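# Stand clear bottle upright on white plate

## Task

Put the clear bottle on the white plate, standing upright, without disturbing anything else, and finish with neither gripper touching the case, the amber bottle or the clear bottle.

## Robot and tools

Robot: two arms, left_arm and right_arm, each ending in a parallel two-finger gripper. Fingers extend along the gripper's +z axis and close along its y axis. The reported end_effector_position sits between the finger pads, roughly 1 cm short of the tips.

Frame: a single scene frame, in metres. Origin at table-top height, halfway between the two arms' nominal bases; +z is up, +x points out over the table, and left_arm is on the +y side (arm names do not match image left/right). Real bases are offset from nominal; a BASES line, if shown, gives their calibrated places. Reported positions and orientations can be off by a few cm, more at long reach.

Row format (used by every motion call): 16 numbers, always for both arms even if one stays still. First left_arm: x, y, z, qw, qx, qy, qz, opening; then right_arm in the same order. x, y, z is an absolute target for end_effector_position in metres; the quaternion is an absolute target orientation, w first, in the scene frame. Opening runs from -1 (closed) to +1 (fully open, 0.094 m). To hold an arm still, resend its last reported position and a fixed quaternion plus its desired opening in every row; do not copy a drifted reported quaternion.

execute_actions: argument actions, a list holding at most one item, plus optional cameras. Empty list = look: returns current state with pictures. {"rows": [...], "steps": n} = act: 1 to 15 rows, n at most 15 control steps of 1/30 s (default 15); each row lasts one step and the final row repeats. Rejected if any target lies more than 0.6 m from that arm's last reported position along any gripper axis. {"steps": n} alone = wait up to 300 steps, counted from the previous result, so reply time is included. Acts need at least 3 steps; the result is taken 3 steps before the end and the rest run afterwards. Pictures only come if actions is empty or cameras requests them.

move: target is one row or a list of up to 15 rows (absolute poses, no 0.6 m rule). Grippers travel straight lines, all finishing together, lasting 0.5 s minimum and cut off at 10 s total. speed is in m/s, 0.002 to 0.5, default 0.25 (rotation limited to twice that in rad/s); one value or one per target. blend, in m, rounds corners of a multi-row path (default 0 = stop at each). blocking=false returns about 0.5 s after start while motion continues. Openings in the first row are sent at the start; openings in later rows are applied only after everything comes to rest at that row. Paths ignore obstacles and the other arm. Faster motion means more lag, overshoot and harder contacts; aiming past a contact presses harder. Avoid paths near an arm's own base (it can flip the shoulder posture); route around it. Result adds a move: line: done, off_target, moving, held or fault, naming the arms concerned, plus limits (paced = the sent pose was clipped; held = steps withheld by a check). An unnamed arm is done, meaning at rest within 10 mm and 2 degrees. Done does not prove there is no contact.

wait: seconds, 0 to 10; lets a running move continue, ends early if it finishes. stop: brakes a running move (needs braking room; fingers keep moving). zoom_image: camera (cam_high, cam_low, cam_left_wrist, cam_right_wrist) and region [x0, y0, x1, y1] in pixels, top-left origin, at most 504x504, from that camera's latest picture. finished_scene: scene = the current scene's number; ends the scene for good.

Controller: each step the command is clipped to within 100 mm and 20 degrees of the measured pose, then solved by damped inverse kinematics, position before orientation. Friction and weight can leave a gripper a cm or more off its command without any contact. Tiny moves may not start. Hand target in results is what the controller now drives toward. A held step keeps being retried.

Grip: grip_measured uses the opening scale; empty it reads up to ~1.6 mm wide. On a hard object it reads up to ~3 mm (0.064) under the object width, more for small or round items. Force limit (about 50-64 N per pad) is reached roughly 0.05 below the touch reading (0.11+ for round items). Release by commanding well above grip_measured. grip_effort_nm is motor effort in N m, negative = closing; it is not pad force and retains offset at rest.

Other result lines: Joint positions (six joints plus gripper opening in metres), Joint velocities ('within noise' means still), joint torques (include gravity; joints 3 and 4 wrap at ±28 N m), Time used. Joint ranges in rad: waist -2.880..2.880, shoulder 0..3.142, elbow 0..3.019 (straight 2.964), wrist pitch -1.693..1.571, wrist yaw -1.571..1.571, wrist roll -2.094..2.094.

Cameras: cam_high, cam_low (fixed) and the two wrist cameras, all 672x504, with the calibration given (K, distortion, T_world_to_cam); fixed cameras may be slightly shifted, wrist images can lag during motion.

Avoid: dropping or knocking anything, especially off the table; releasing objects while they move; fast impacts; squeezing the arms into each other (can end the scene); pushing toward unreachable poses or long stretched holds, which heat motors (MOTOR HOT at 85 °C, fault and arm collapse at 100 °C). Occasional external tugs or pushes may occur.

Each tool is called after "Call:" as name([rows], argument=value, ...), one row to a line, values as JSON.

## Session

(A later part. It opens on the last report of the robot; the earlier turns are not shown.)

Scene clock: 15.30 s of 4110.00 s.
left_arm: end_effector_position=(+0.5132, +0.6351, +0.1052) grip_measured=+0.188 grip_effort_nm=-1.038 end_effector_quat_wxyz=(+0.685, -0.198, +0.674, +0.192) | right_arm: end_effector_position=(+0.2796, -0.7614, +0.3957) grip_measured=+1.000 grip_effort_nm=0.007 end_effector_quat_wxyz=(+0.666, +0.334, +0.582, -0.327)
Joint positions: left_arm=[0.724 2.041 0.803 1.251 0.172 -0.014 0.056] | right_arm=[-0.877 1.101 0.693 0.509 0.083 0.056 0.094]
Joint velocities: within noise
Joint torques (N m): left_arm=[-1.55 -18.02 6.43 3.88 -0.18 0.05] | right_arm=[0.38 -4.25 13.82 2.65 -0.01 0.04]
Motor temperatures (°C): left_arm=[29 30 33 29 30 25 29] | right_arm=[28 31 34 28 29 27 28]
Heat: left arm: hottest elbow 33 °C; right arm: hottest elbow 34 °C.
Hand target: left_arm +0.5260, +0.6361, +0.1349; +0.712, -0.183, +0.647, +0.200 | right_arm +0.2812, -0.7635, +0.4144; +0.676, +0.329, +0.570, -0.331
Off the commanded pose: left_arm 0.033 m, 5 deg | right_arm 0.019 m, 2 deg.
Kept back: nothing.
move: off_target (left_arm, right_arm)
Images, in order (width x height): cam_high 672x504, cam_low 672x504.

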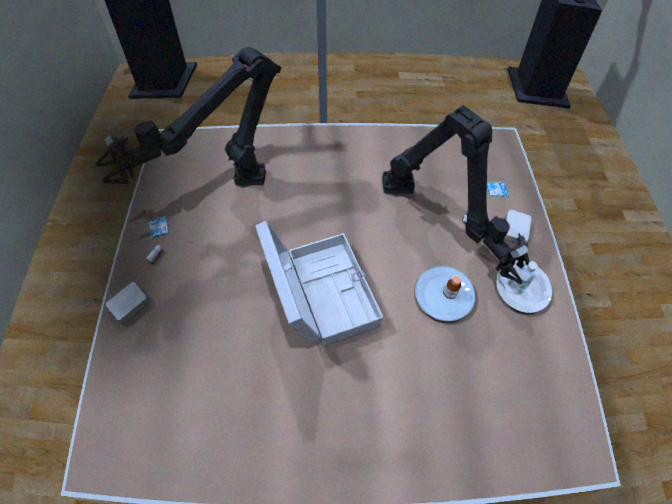

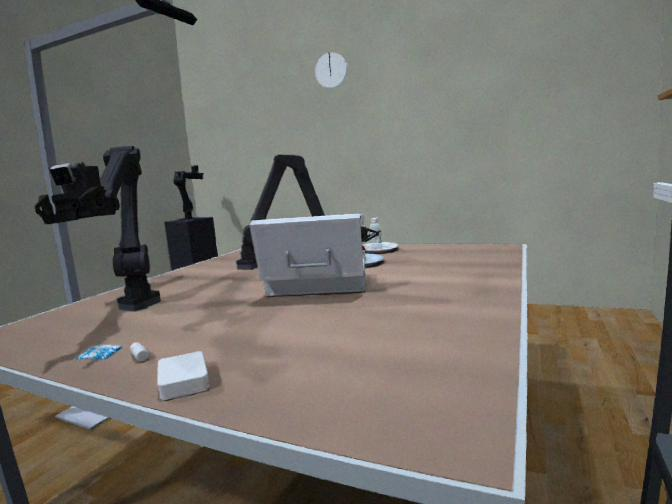

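Call:
move([
  [0.527,0.653,0.137,0.712,-0.183,0.647,0.2,0.05,0.2816,-0.7639,0.4146,0.676,0.329,0.570,-0.331,1],
  [0.527,0.653,0.126,0.712,-0.183,0.647,0.2,0.05,0.2816,-0.7639,0.4146,0.676,0.329,0.570,-0.331,1],
], speed=[0.05,0.025], cameras=["cam_high","cam_low"])

Call:
zoom_image(camera="cam_low", region=[350, 200, 420, 270])

Call:
zoom_image(camera="cam_high", region=[480, 220, 570, 320])

Scene clock: 16.57 s of 4110.00 s.
left_arm: end_effector_position=(+0.5184, +0.6358, +0.0950) grip_measured=+0.188 grip_effort_nm=-1.028 end_effector_quat_wxyz=(+0.685, -0.193, +0.678, +0.185) | right_arm: end_effector_position=(+0.2796, -0.7614, +0.3957) grip_measured=+1.000 grip_effort_nm=0.007 end_effector_quat_wxyz=(+0.666, +0.334, +0.582, -0.327)
Joint positions: left_arm=[0.724 2.071 0.821 1.257 0.19 -0.014 0.056] | right_arm=[-0.877 1.101 0.693 0.509 0.083 0.056 0.094]
Joint velocities: within noise
Joint torques (N m): left_arm=[0.38 -17.85 7.51 3.73 0.16 0.04] | right_arm=[0.38 -4.19 13.83 2.62 -0.01 0.04]
Motor temperatures (°C): left_arm=[29 30 33 29 30 25 29] | right_arm=[28 31 34 28 29 27 28]
Heat: left arm: hottest elbow 33 °C; right arm: hottest elbow 34 °C.
Hand target: left_arm +0.5255, +0.6517, +0.1262; +0.712, -0.183, +0.648, +0.200 | right_arm +0.2812, -0.7635, +0.4144; +0.676, +0.329, +0.570, -0.331
Off the commanded pose: left_arm 0.036 m, 5 deg | right_arm 0.019 m, 2 deg.
Kept back: nothing.
move: off_target (left_arm, right_arm)
Images, in order (width x height): cam_high 672x504, cam_low 672x504.

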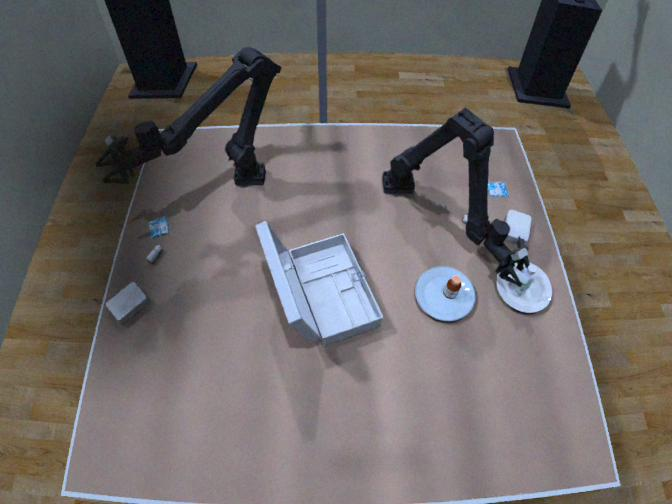

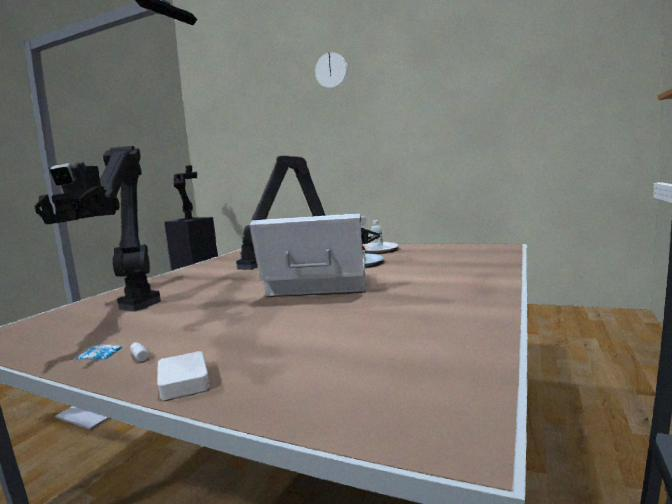

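Scaled by 7.200 from the camera's 672x504 image, which has a finer 960x720 frame.

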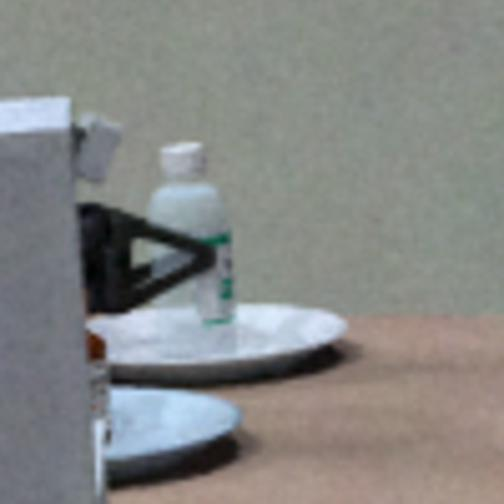

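Scaled by 5.040 from the camera's 672x504 image, which has a finer 960x720 frame.

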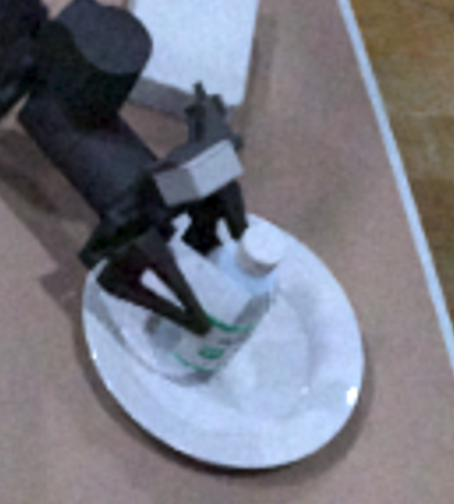

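Call:
move([
  [0.503,0.662,0.130,0.712,-0.183,0.647,0.2,0.05,0.2816,-0.7639,0.4146,0.676,0.329,0.570,-0.331,1],
  [0.503,0.662,0.121,0.712,-0.183,0.647,0.2,0.05,0.2816,-0.7639,0.4146,0.676,0.329,0.570,-0.331,1],
], speed=[0.06,0.025], cameras=["cam_high","cam_low"])

Call:
zoom_image(camera="cam_low", region=[350, 200, 420, 270])

Call:
zoom_image(camera="cam_high", region=[480, 220, 570, 320])

Scene clock: 18.07 s of 4110.00 s.
left_arm: end_effector_position=(+0.5002, +0.6543, +0.0964) grip_measured=+0.188 grip_effort_nm=-1.033 end_effector_quat_wxyz=(+0.690, -0.191, +0.671, +0.191) | right_arm: end_effector_position=(+0.2796, -0.7614, +0.3957) grip_measured=+1.000 grip_effort_nm=0.007 end_effector_quat_wxyz=(+0.666, +0.334, +0.582, -0.327)
Joint positions: left_arm=[0.778 2.081 0.821 1.287 0.239 -0.014 0.056] | right_arm=[-0.877 1.101 0.693 0.509 0.083 0.056 0.094]
Joint velocities: within noise
Joint torques (N m): left_arm=[-0.09 -18.32 5.39 3.86 0.17 -0.02] | right_arm=[0.38 -4.19 13.82 2.66 -0.01 0.04]
Motor temperatures (°C): left_arm=[29 30 33 29 30 25 29] | right_arm=[28 31 34 28 29 27 28]
Heat: left arm: hottest elbow 33 °C; right arm: hottest elbow 34 °C.
Hand target: left_arm +0.5026, +0.6614, +0.1210; +0.712, -0.183, +0.648, +0.200 | right_arm +0.2812, -0.7635, +0.4144; +0.676, +0.329, +0.570, -0.331
Off the commanded pose: left_arm 0.026 m, 4 deg | right_arm 0.019 m, 2 deg.
Kept back: nothing.
move: off_target (left_arm, right_arm)
Images, in order (width x height): cam_high 672x504, cam_low 672x504.

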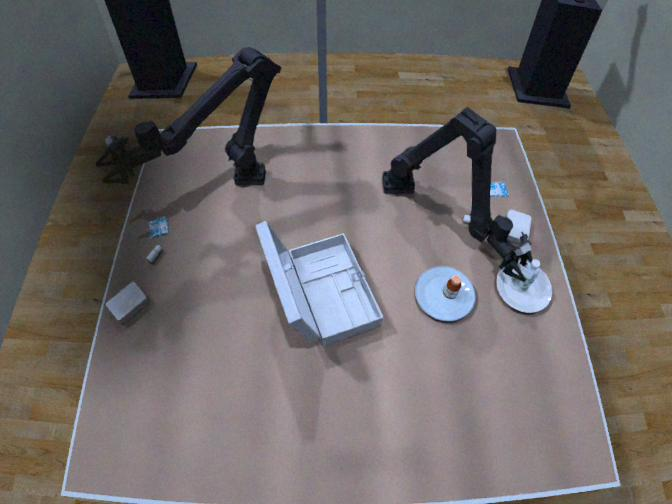

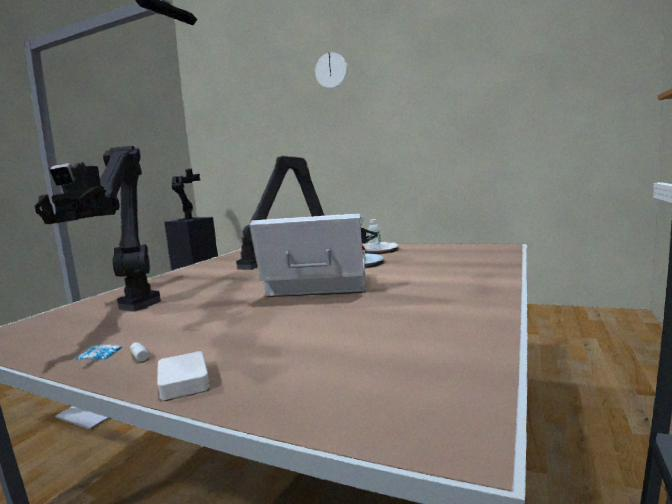

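Scaled by 7.200 from the camera's 672x504 image, which has a finer 960x720 frame.

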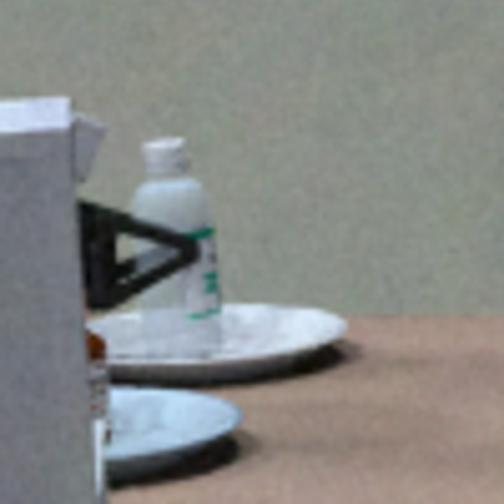

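Scaled by 5.040 from the camera's 672x504 image, which has a finer 960x720 frame.

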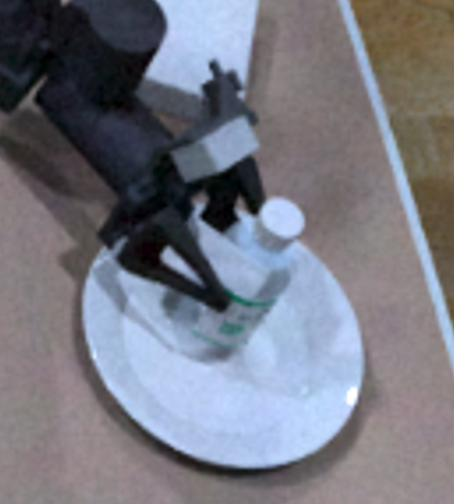

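Call:
move(target=[0.503,0.662,0.109,0.712,-0.183,0.647,0.2,0.05,0.2816,-0.7639,0.4146,0.676,0.329,0.570,-0.331,1], speed=0.025, cameras=["cam_high","cam_low"])

Call:
zoom_image(camera="cam_low", region=[350, 200, 420, 270])

Call:
zoom_image(camera="cam_high", region=[480, 220, 570, 320])

Scene clock: 19.00 s of 4110.00 s.
left_arm: end_effector_position=(+0.4992, +0.6532, +0.0948) grip_measured=+0.188 grip_effort_nm=-1.038 end_effector_quat_wxyz=(+0.697, -0.188, +0.665, +0.194) | right_arm: end_effector_position=(+0.2796, -0.7614, +0.3957) grip_measured=+1.000 grip_effort_nm=0.012 end_effector_quat_wxyz=(+0.666, +0.334, +0.582, -0.327)
Joint positions: left_arm=[0.778 2.099 0.821 1.326 0.239 -0.014 0.056] | right_arm=[-0.877 1.101 0.693 0.509 0.083 0.056 0.094]
Joint velocities: within noise
Joint torques (N m): left_arm=[-0.15 -16.97 5.71 3.37 0.15 -0.02] | right_arm=[0.38 -4.31 13.82 2.65 -0.01 0.04]
Motor temperatures (°C): left_arm=[29 30 33 29 30 25 30] | right_arm=[28 31 34 28 29 27 28]
Heat: left arm: hottest elbow 33 °C; right arm: hottest elbow 34 °C.
Hand target: left_arm +0.5027, +0.6616, +0.1091; +0.712, -0.183, +0.647, +0.200 | right_arm +0.2812, -0.7635, +0.4144; +0.676, +0.329, +0.570, -0.331
Off the commanded pose: left_arm 0.017 m, 3 deg | right_arm 0.019 m, 2 deg.
Kept back: nothing.
move: off_target (left_arm, right_arm)
Images, in order (width x height): cam_high 672x504, cam_low 672x504.

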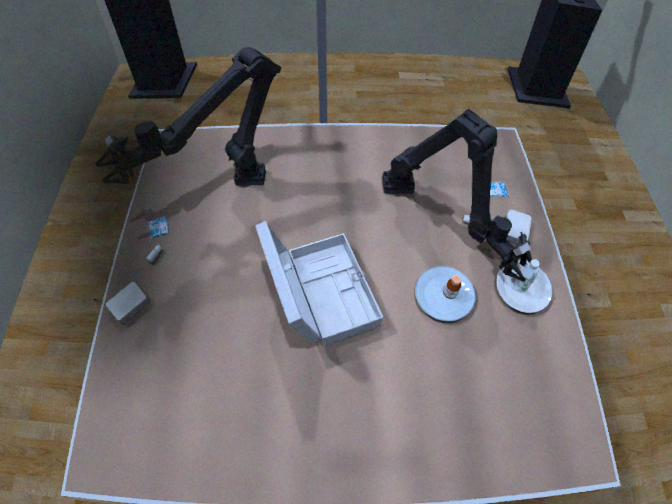

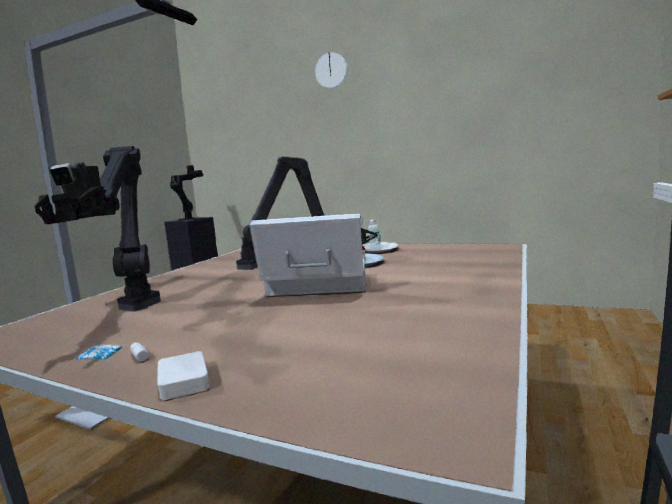

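Scaled by 7.200 from the camera's 672x504 image, which has a finer 960x720 frame.

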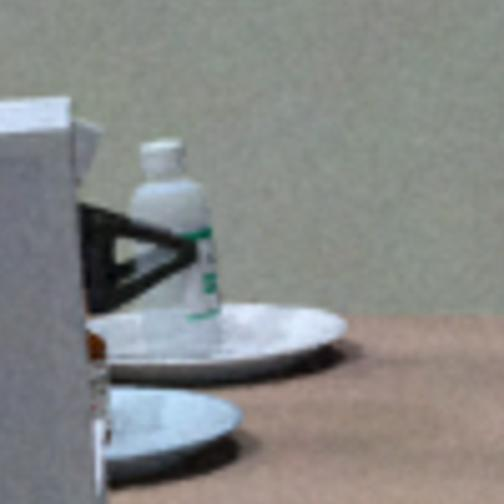

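Scaled by 5.040 from the camera's 672x504 image, which has a finer 960x720 frame.

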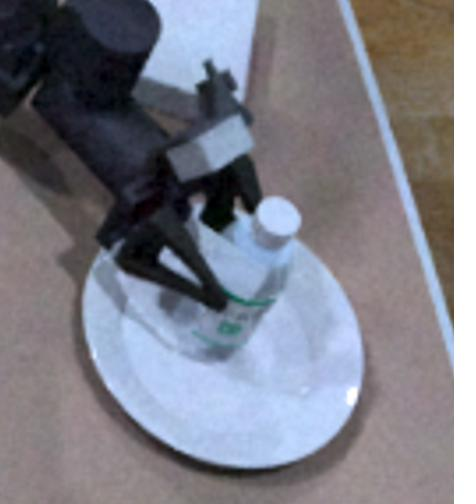

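Call:
move([
  [0.504,0.662,0.114,0.692,-0.188,0.669,0.195,0.05,0.2816,-0.7639,0.4146,0.676,0.329,0.570,-0.331,1],
], speed=0.04, cameras=["cam_low"])

Call:
zoom_image(camera="cam_low", region=[350, 200, 420, 270])

Scene clock: 20.23 s of 4110.00 s.
left_arm: end_effector_position=(+0.5009, +0.6548, +0.0941) grip_measured=+0.188 grip_effort_nm=-1.033 end_effector_quat_wxyz=(+0.682, -0.196, +0.680, +0.186) | right_arm: end_effector_position=(+0.2796, -0.7614, +0.3957) grip_measured=+1.000 grip_effort_nm=0.007 end_effector_quat_wxyz=(+0.666, +0.334, +0.582, -0.327)
Joint positions: left_arm=[0.778 2.068 0.821 1.247 0.239 -0.014 0.056] | right_arm=[-0.877 1.101 0.693 0.509 0.083 0.056 0.094]
Joint velocities: within noise
Joint torques (N m): left_arm=[-0.26 -19.25 5.24 2.02 0.16 0.16] | right_arm=[0.38 -4.25 13.83 2.66 0 0.04]
Motor temperatures (°C): left_arm=[29 30 33 29 30 25 30] | right_arm=[28 31 35 28 29 27 28]
Heat: left arm: hottest elbow 33 °C; right arm: hottest elbow 35 °C.
Hand target: left_arm +0.5038, +0.6617, +0.1142; +0.692, -0.188, +0.669, +0.195 | right_arm +0.2812, -0.7635, +0.4144; +0.676, +0.329, +0.570, -0.331
Off the commanded pose: left_arm 0.021 m, 2 deg | right_arm 0.019 m, 2 deg.
Kept back: nothing.
move: off_target (left_arm, right_arm)
Images, in order (width x height): cam_low 672x504.

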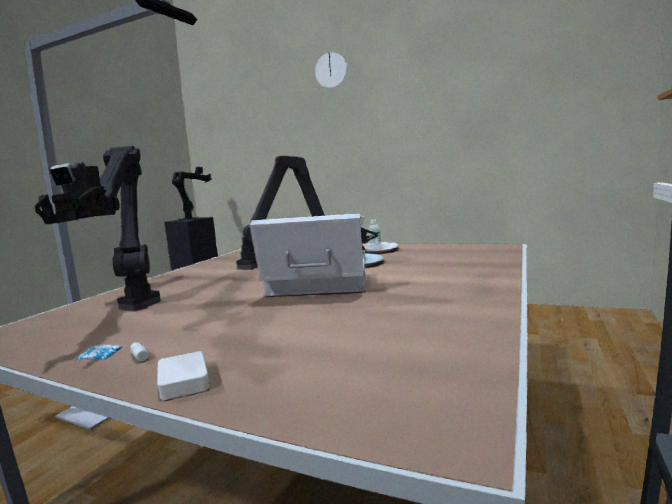

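Scaled by 7.200 from the camera's 672x504 image, which has a finer 960x720 frame.

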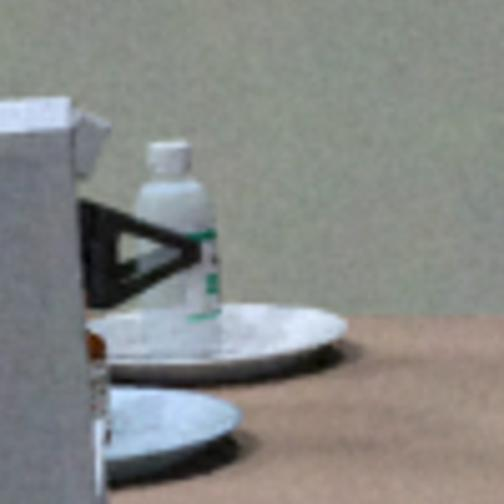

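Call:
move([
  [0.504,0.662,0.114,0.692,-0.188,0.669,0.195,0.6,0.2816,-0.7639,0.4146,0.676,0.329,0.570,-0.331,1],
  [0.392,0.594,0.135,0.692,-0.188,0.669,0.195,0.6,0.2816,-0.7639,0.4146,0.676,0.329,0.570,-0.331,1],
], speed=[0.05,0.12], cameras=["cam_low","cam_high","cam_right_wrist"])

Scene clock: 22.63 s of 4110.00 s.
left_arm: end_effector_position=(+0.3957, +0.5903, +0.1239) grip_measured=+0.597 grip_effort_nm=0.164 end_effector_quat_wxyz=(+0.684, -0.193, +0.679, +0.185) | right_arm: end_effector_position=(+0.2796, -0.7614, +0.3957) grip_measured=+1.000 grip_effort_nm=0.007 end_effector_quat_wxyz=(+0.666, +0.334, +0.582, -0.327)
Joint positions: left_arm=[0.866 1.865 0.474 1.395 0.333 -0.013 0.075] | right_arm=[-0.877 1.101 0.693 0.509 0.083 0.056 0.094]
Joint velocities: within noise
Joint torques (N m): left_arm=[0.32 -13.8 2.84 2.99 0.18 0.13] | right_arm=[0.38 -4.19 13.83 2.66 -0.01 0.04]
Motor temperatures (°C): left_arm=[29 30 33 29 30 25 29] | right_arm=[28 31 35 28 29 27 28]
Heat: left arm: hottest elbow 33 °C; right arm: hottest elbow 35 °C.
Hand target: left_arm +0.3921, +0.5939, +0.1348; +0.692, -0.188, +0.669, +0.195 | right_arm +0.2812, -0.7635, +0.4144; +0.676, +0.329, +0.570, -0.331
Off the commanded pose: left_arm 0.012 m, 2 deg | right_arm 0.019 m, 2 deg.
Kept back: nothing.
move: off_target (left_arm, right_arm)
Images, in order (width x height): cam_high 672x504, cam_low 672x504, cam_right_wrist 672x504.

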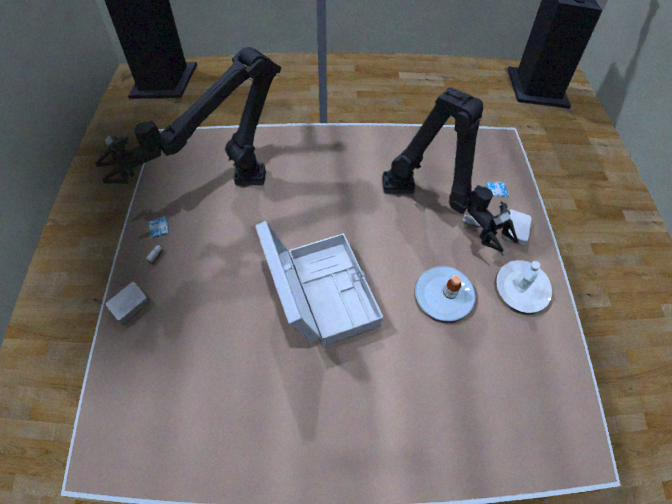

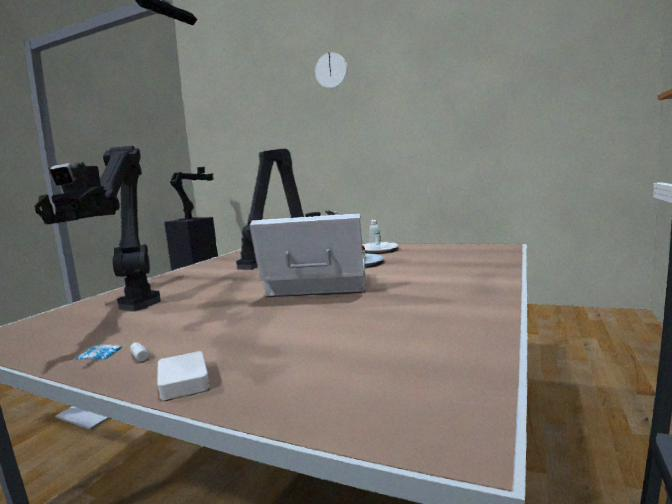

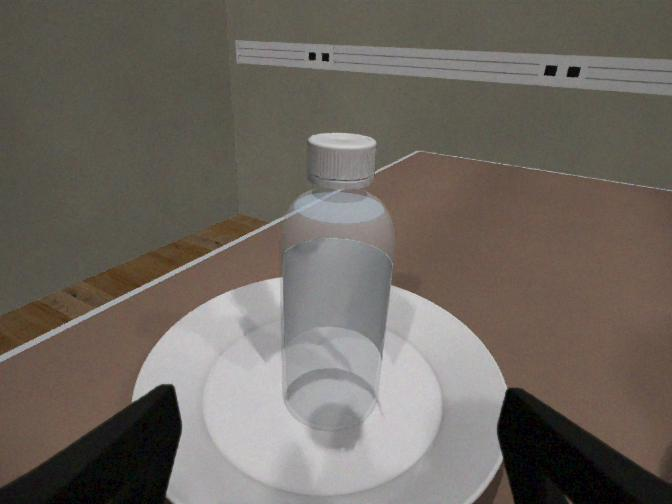

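Standing.

Call:
finished_scene(scene=1)

The scene is finished: the task was done.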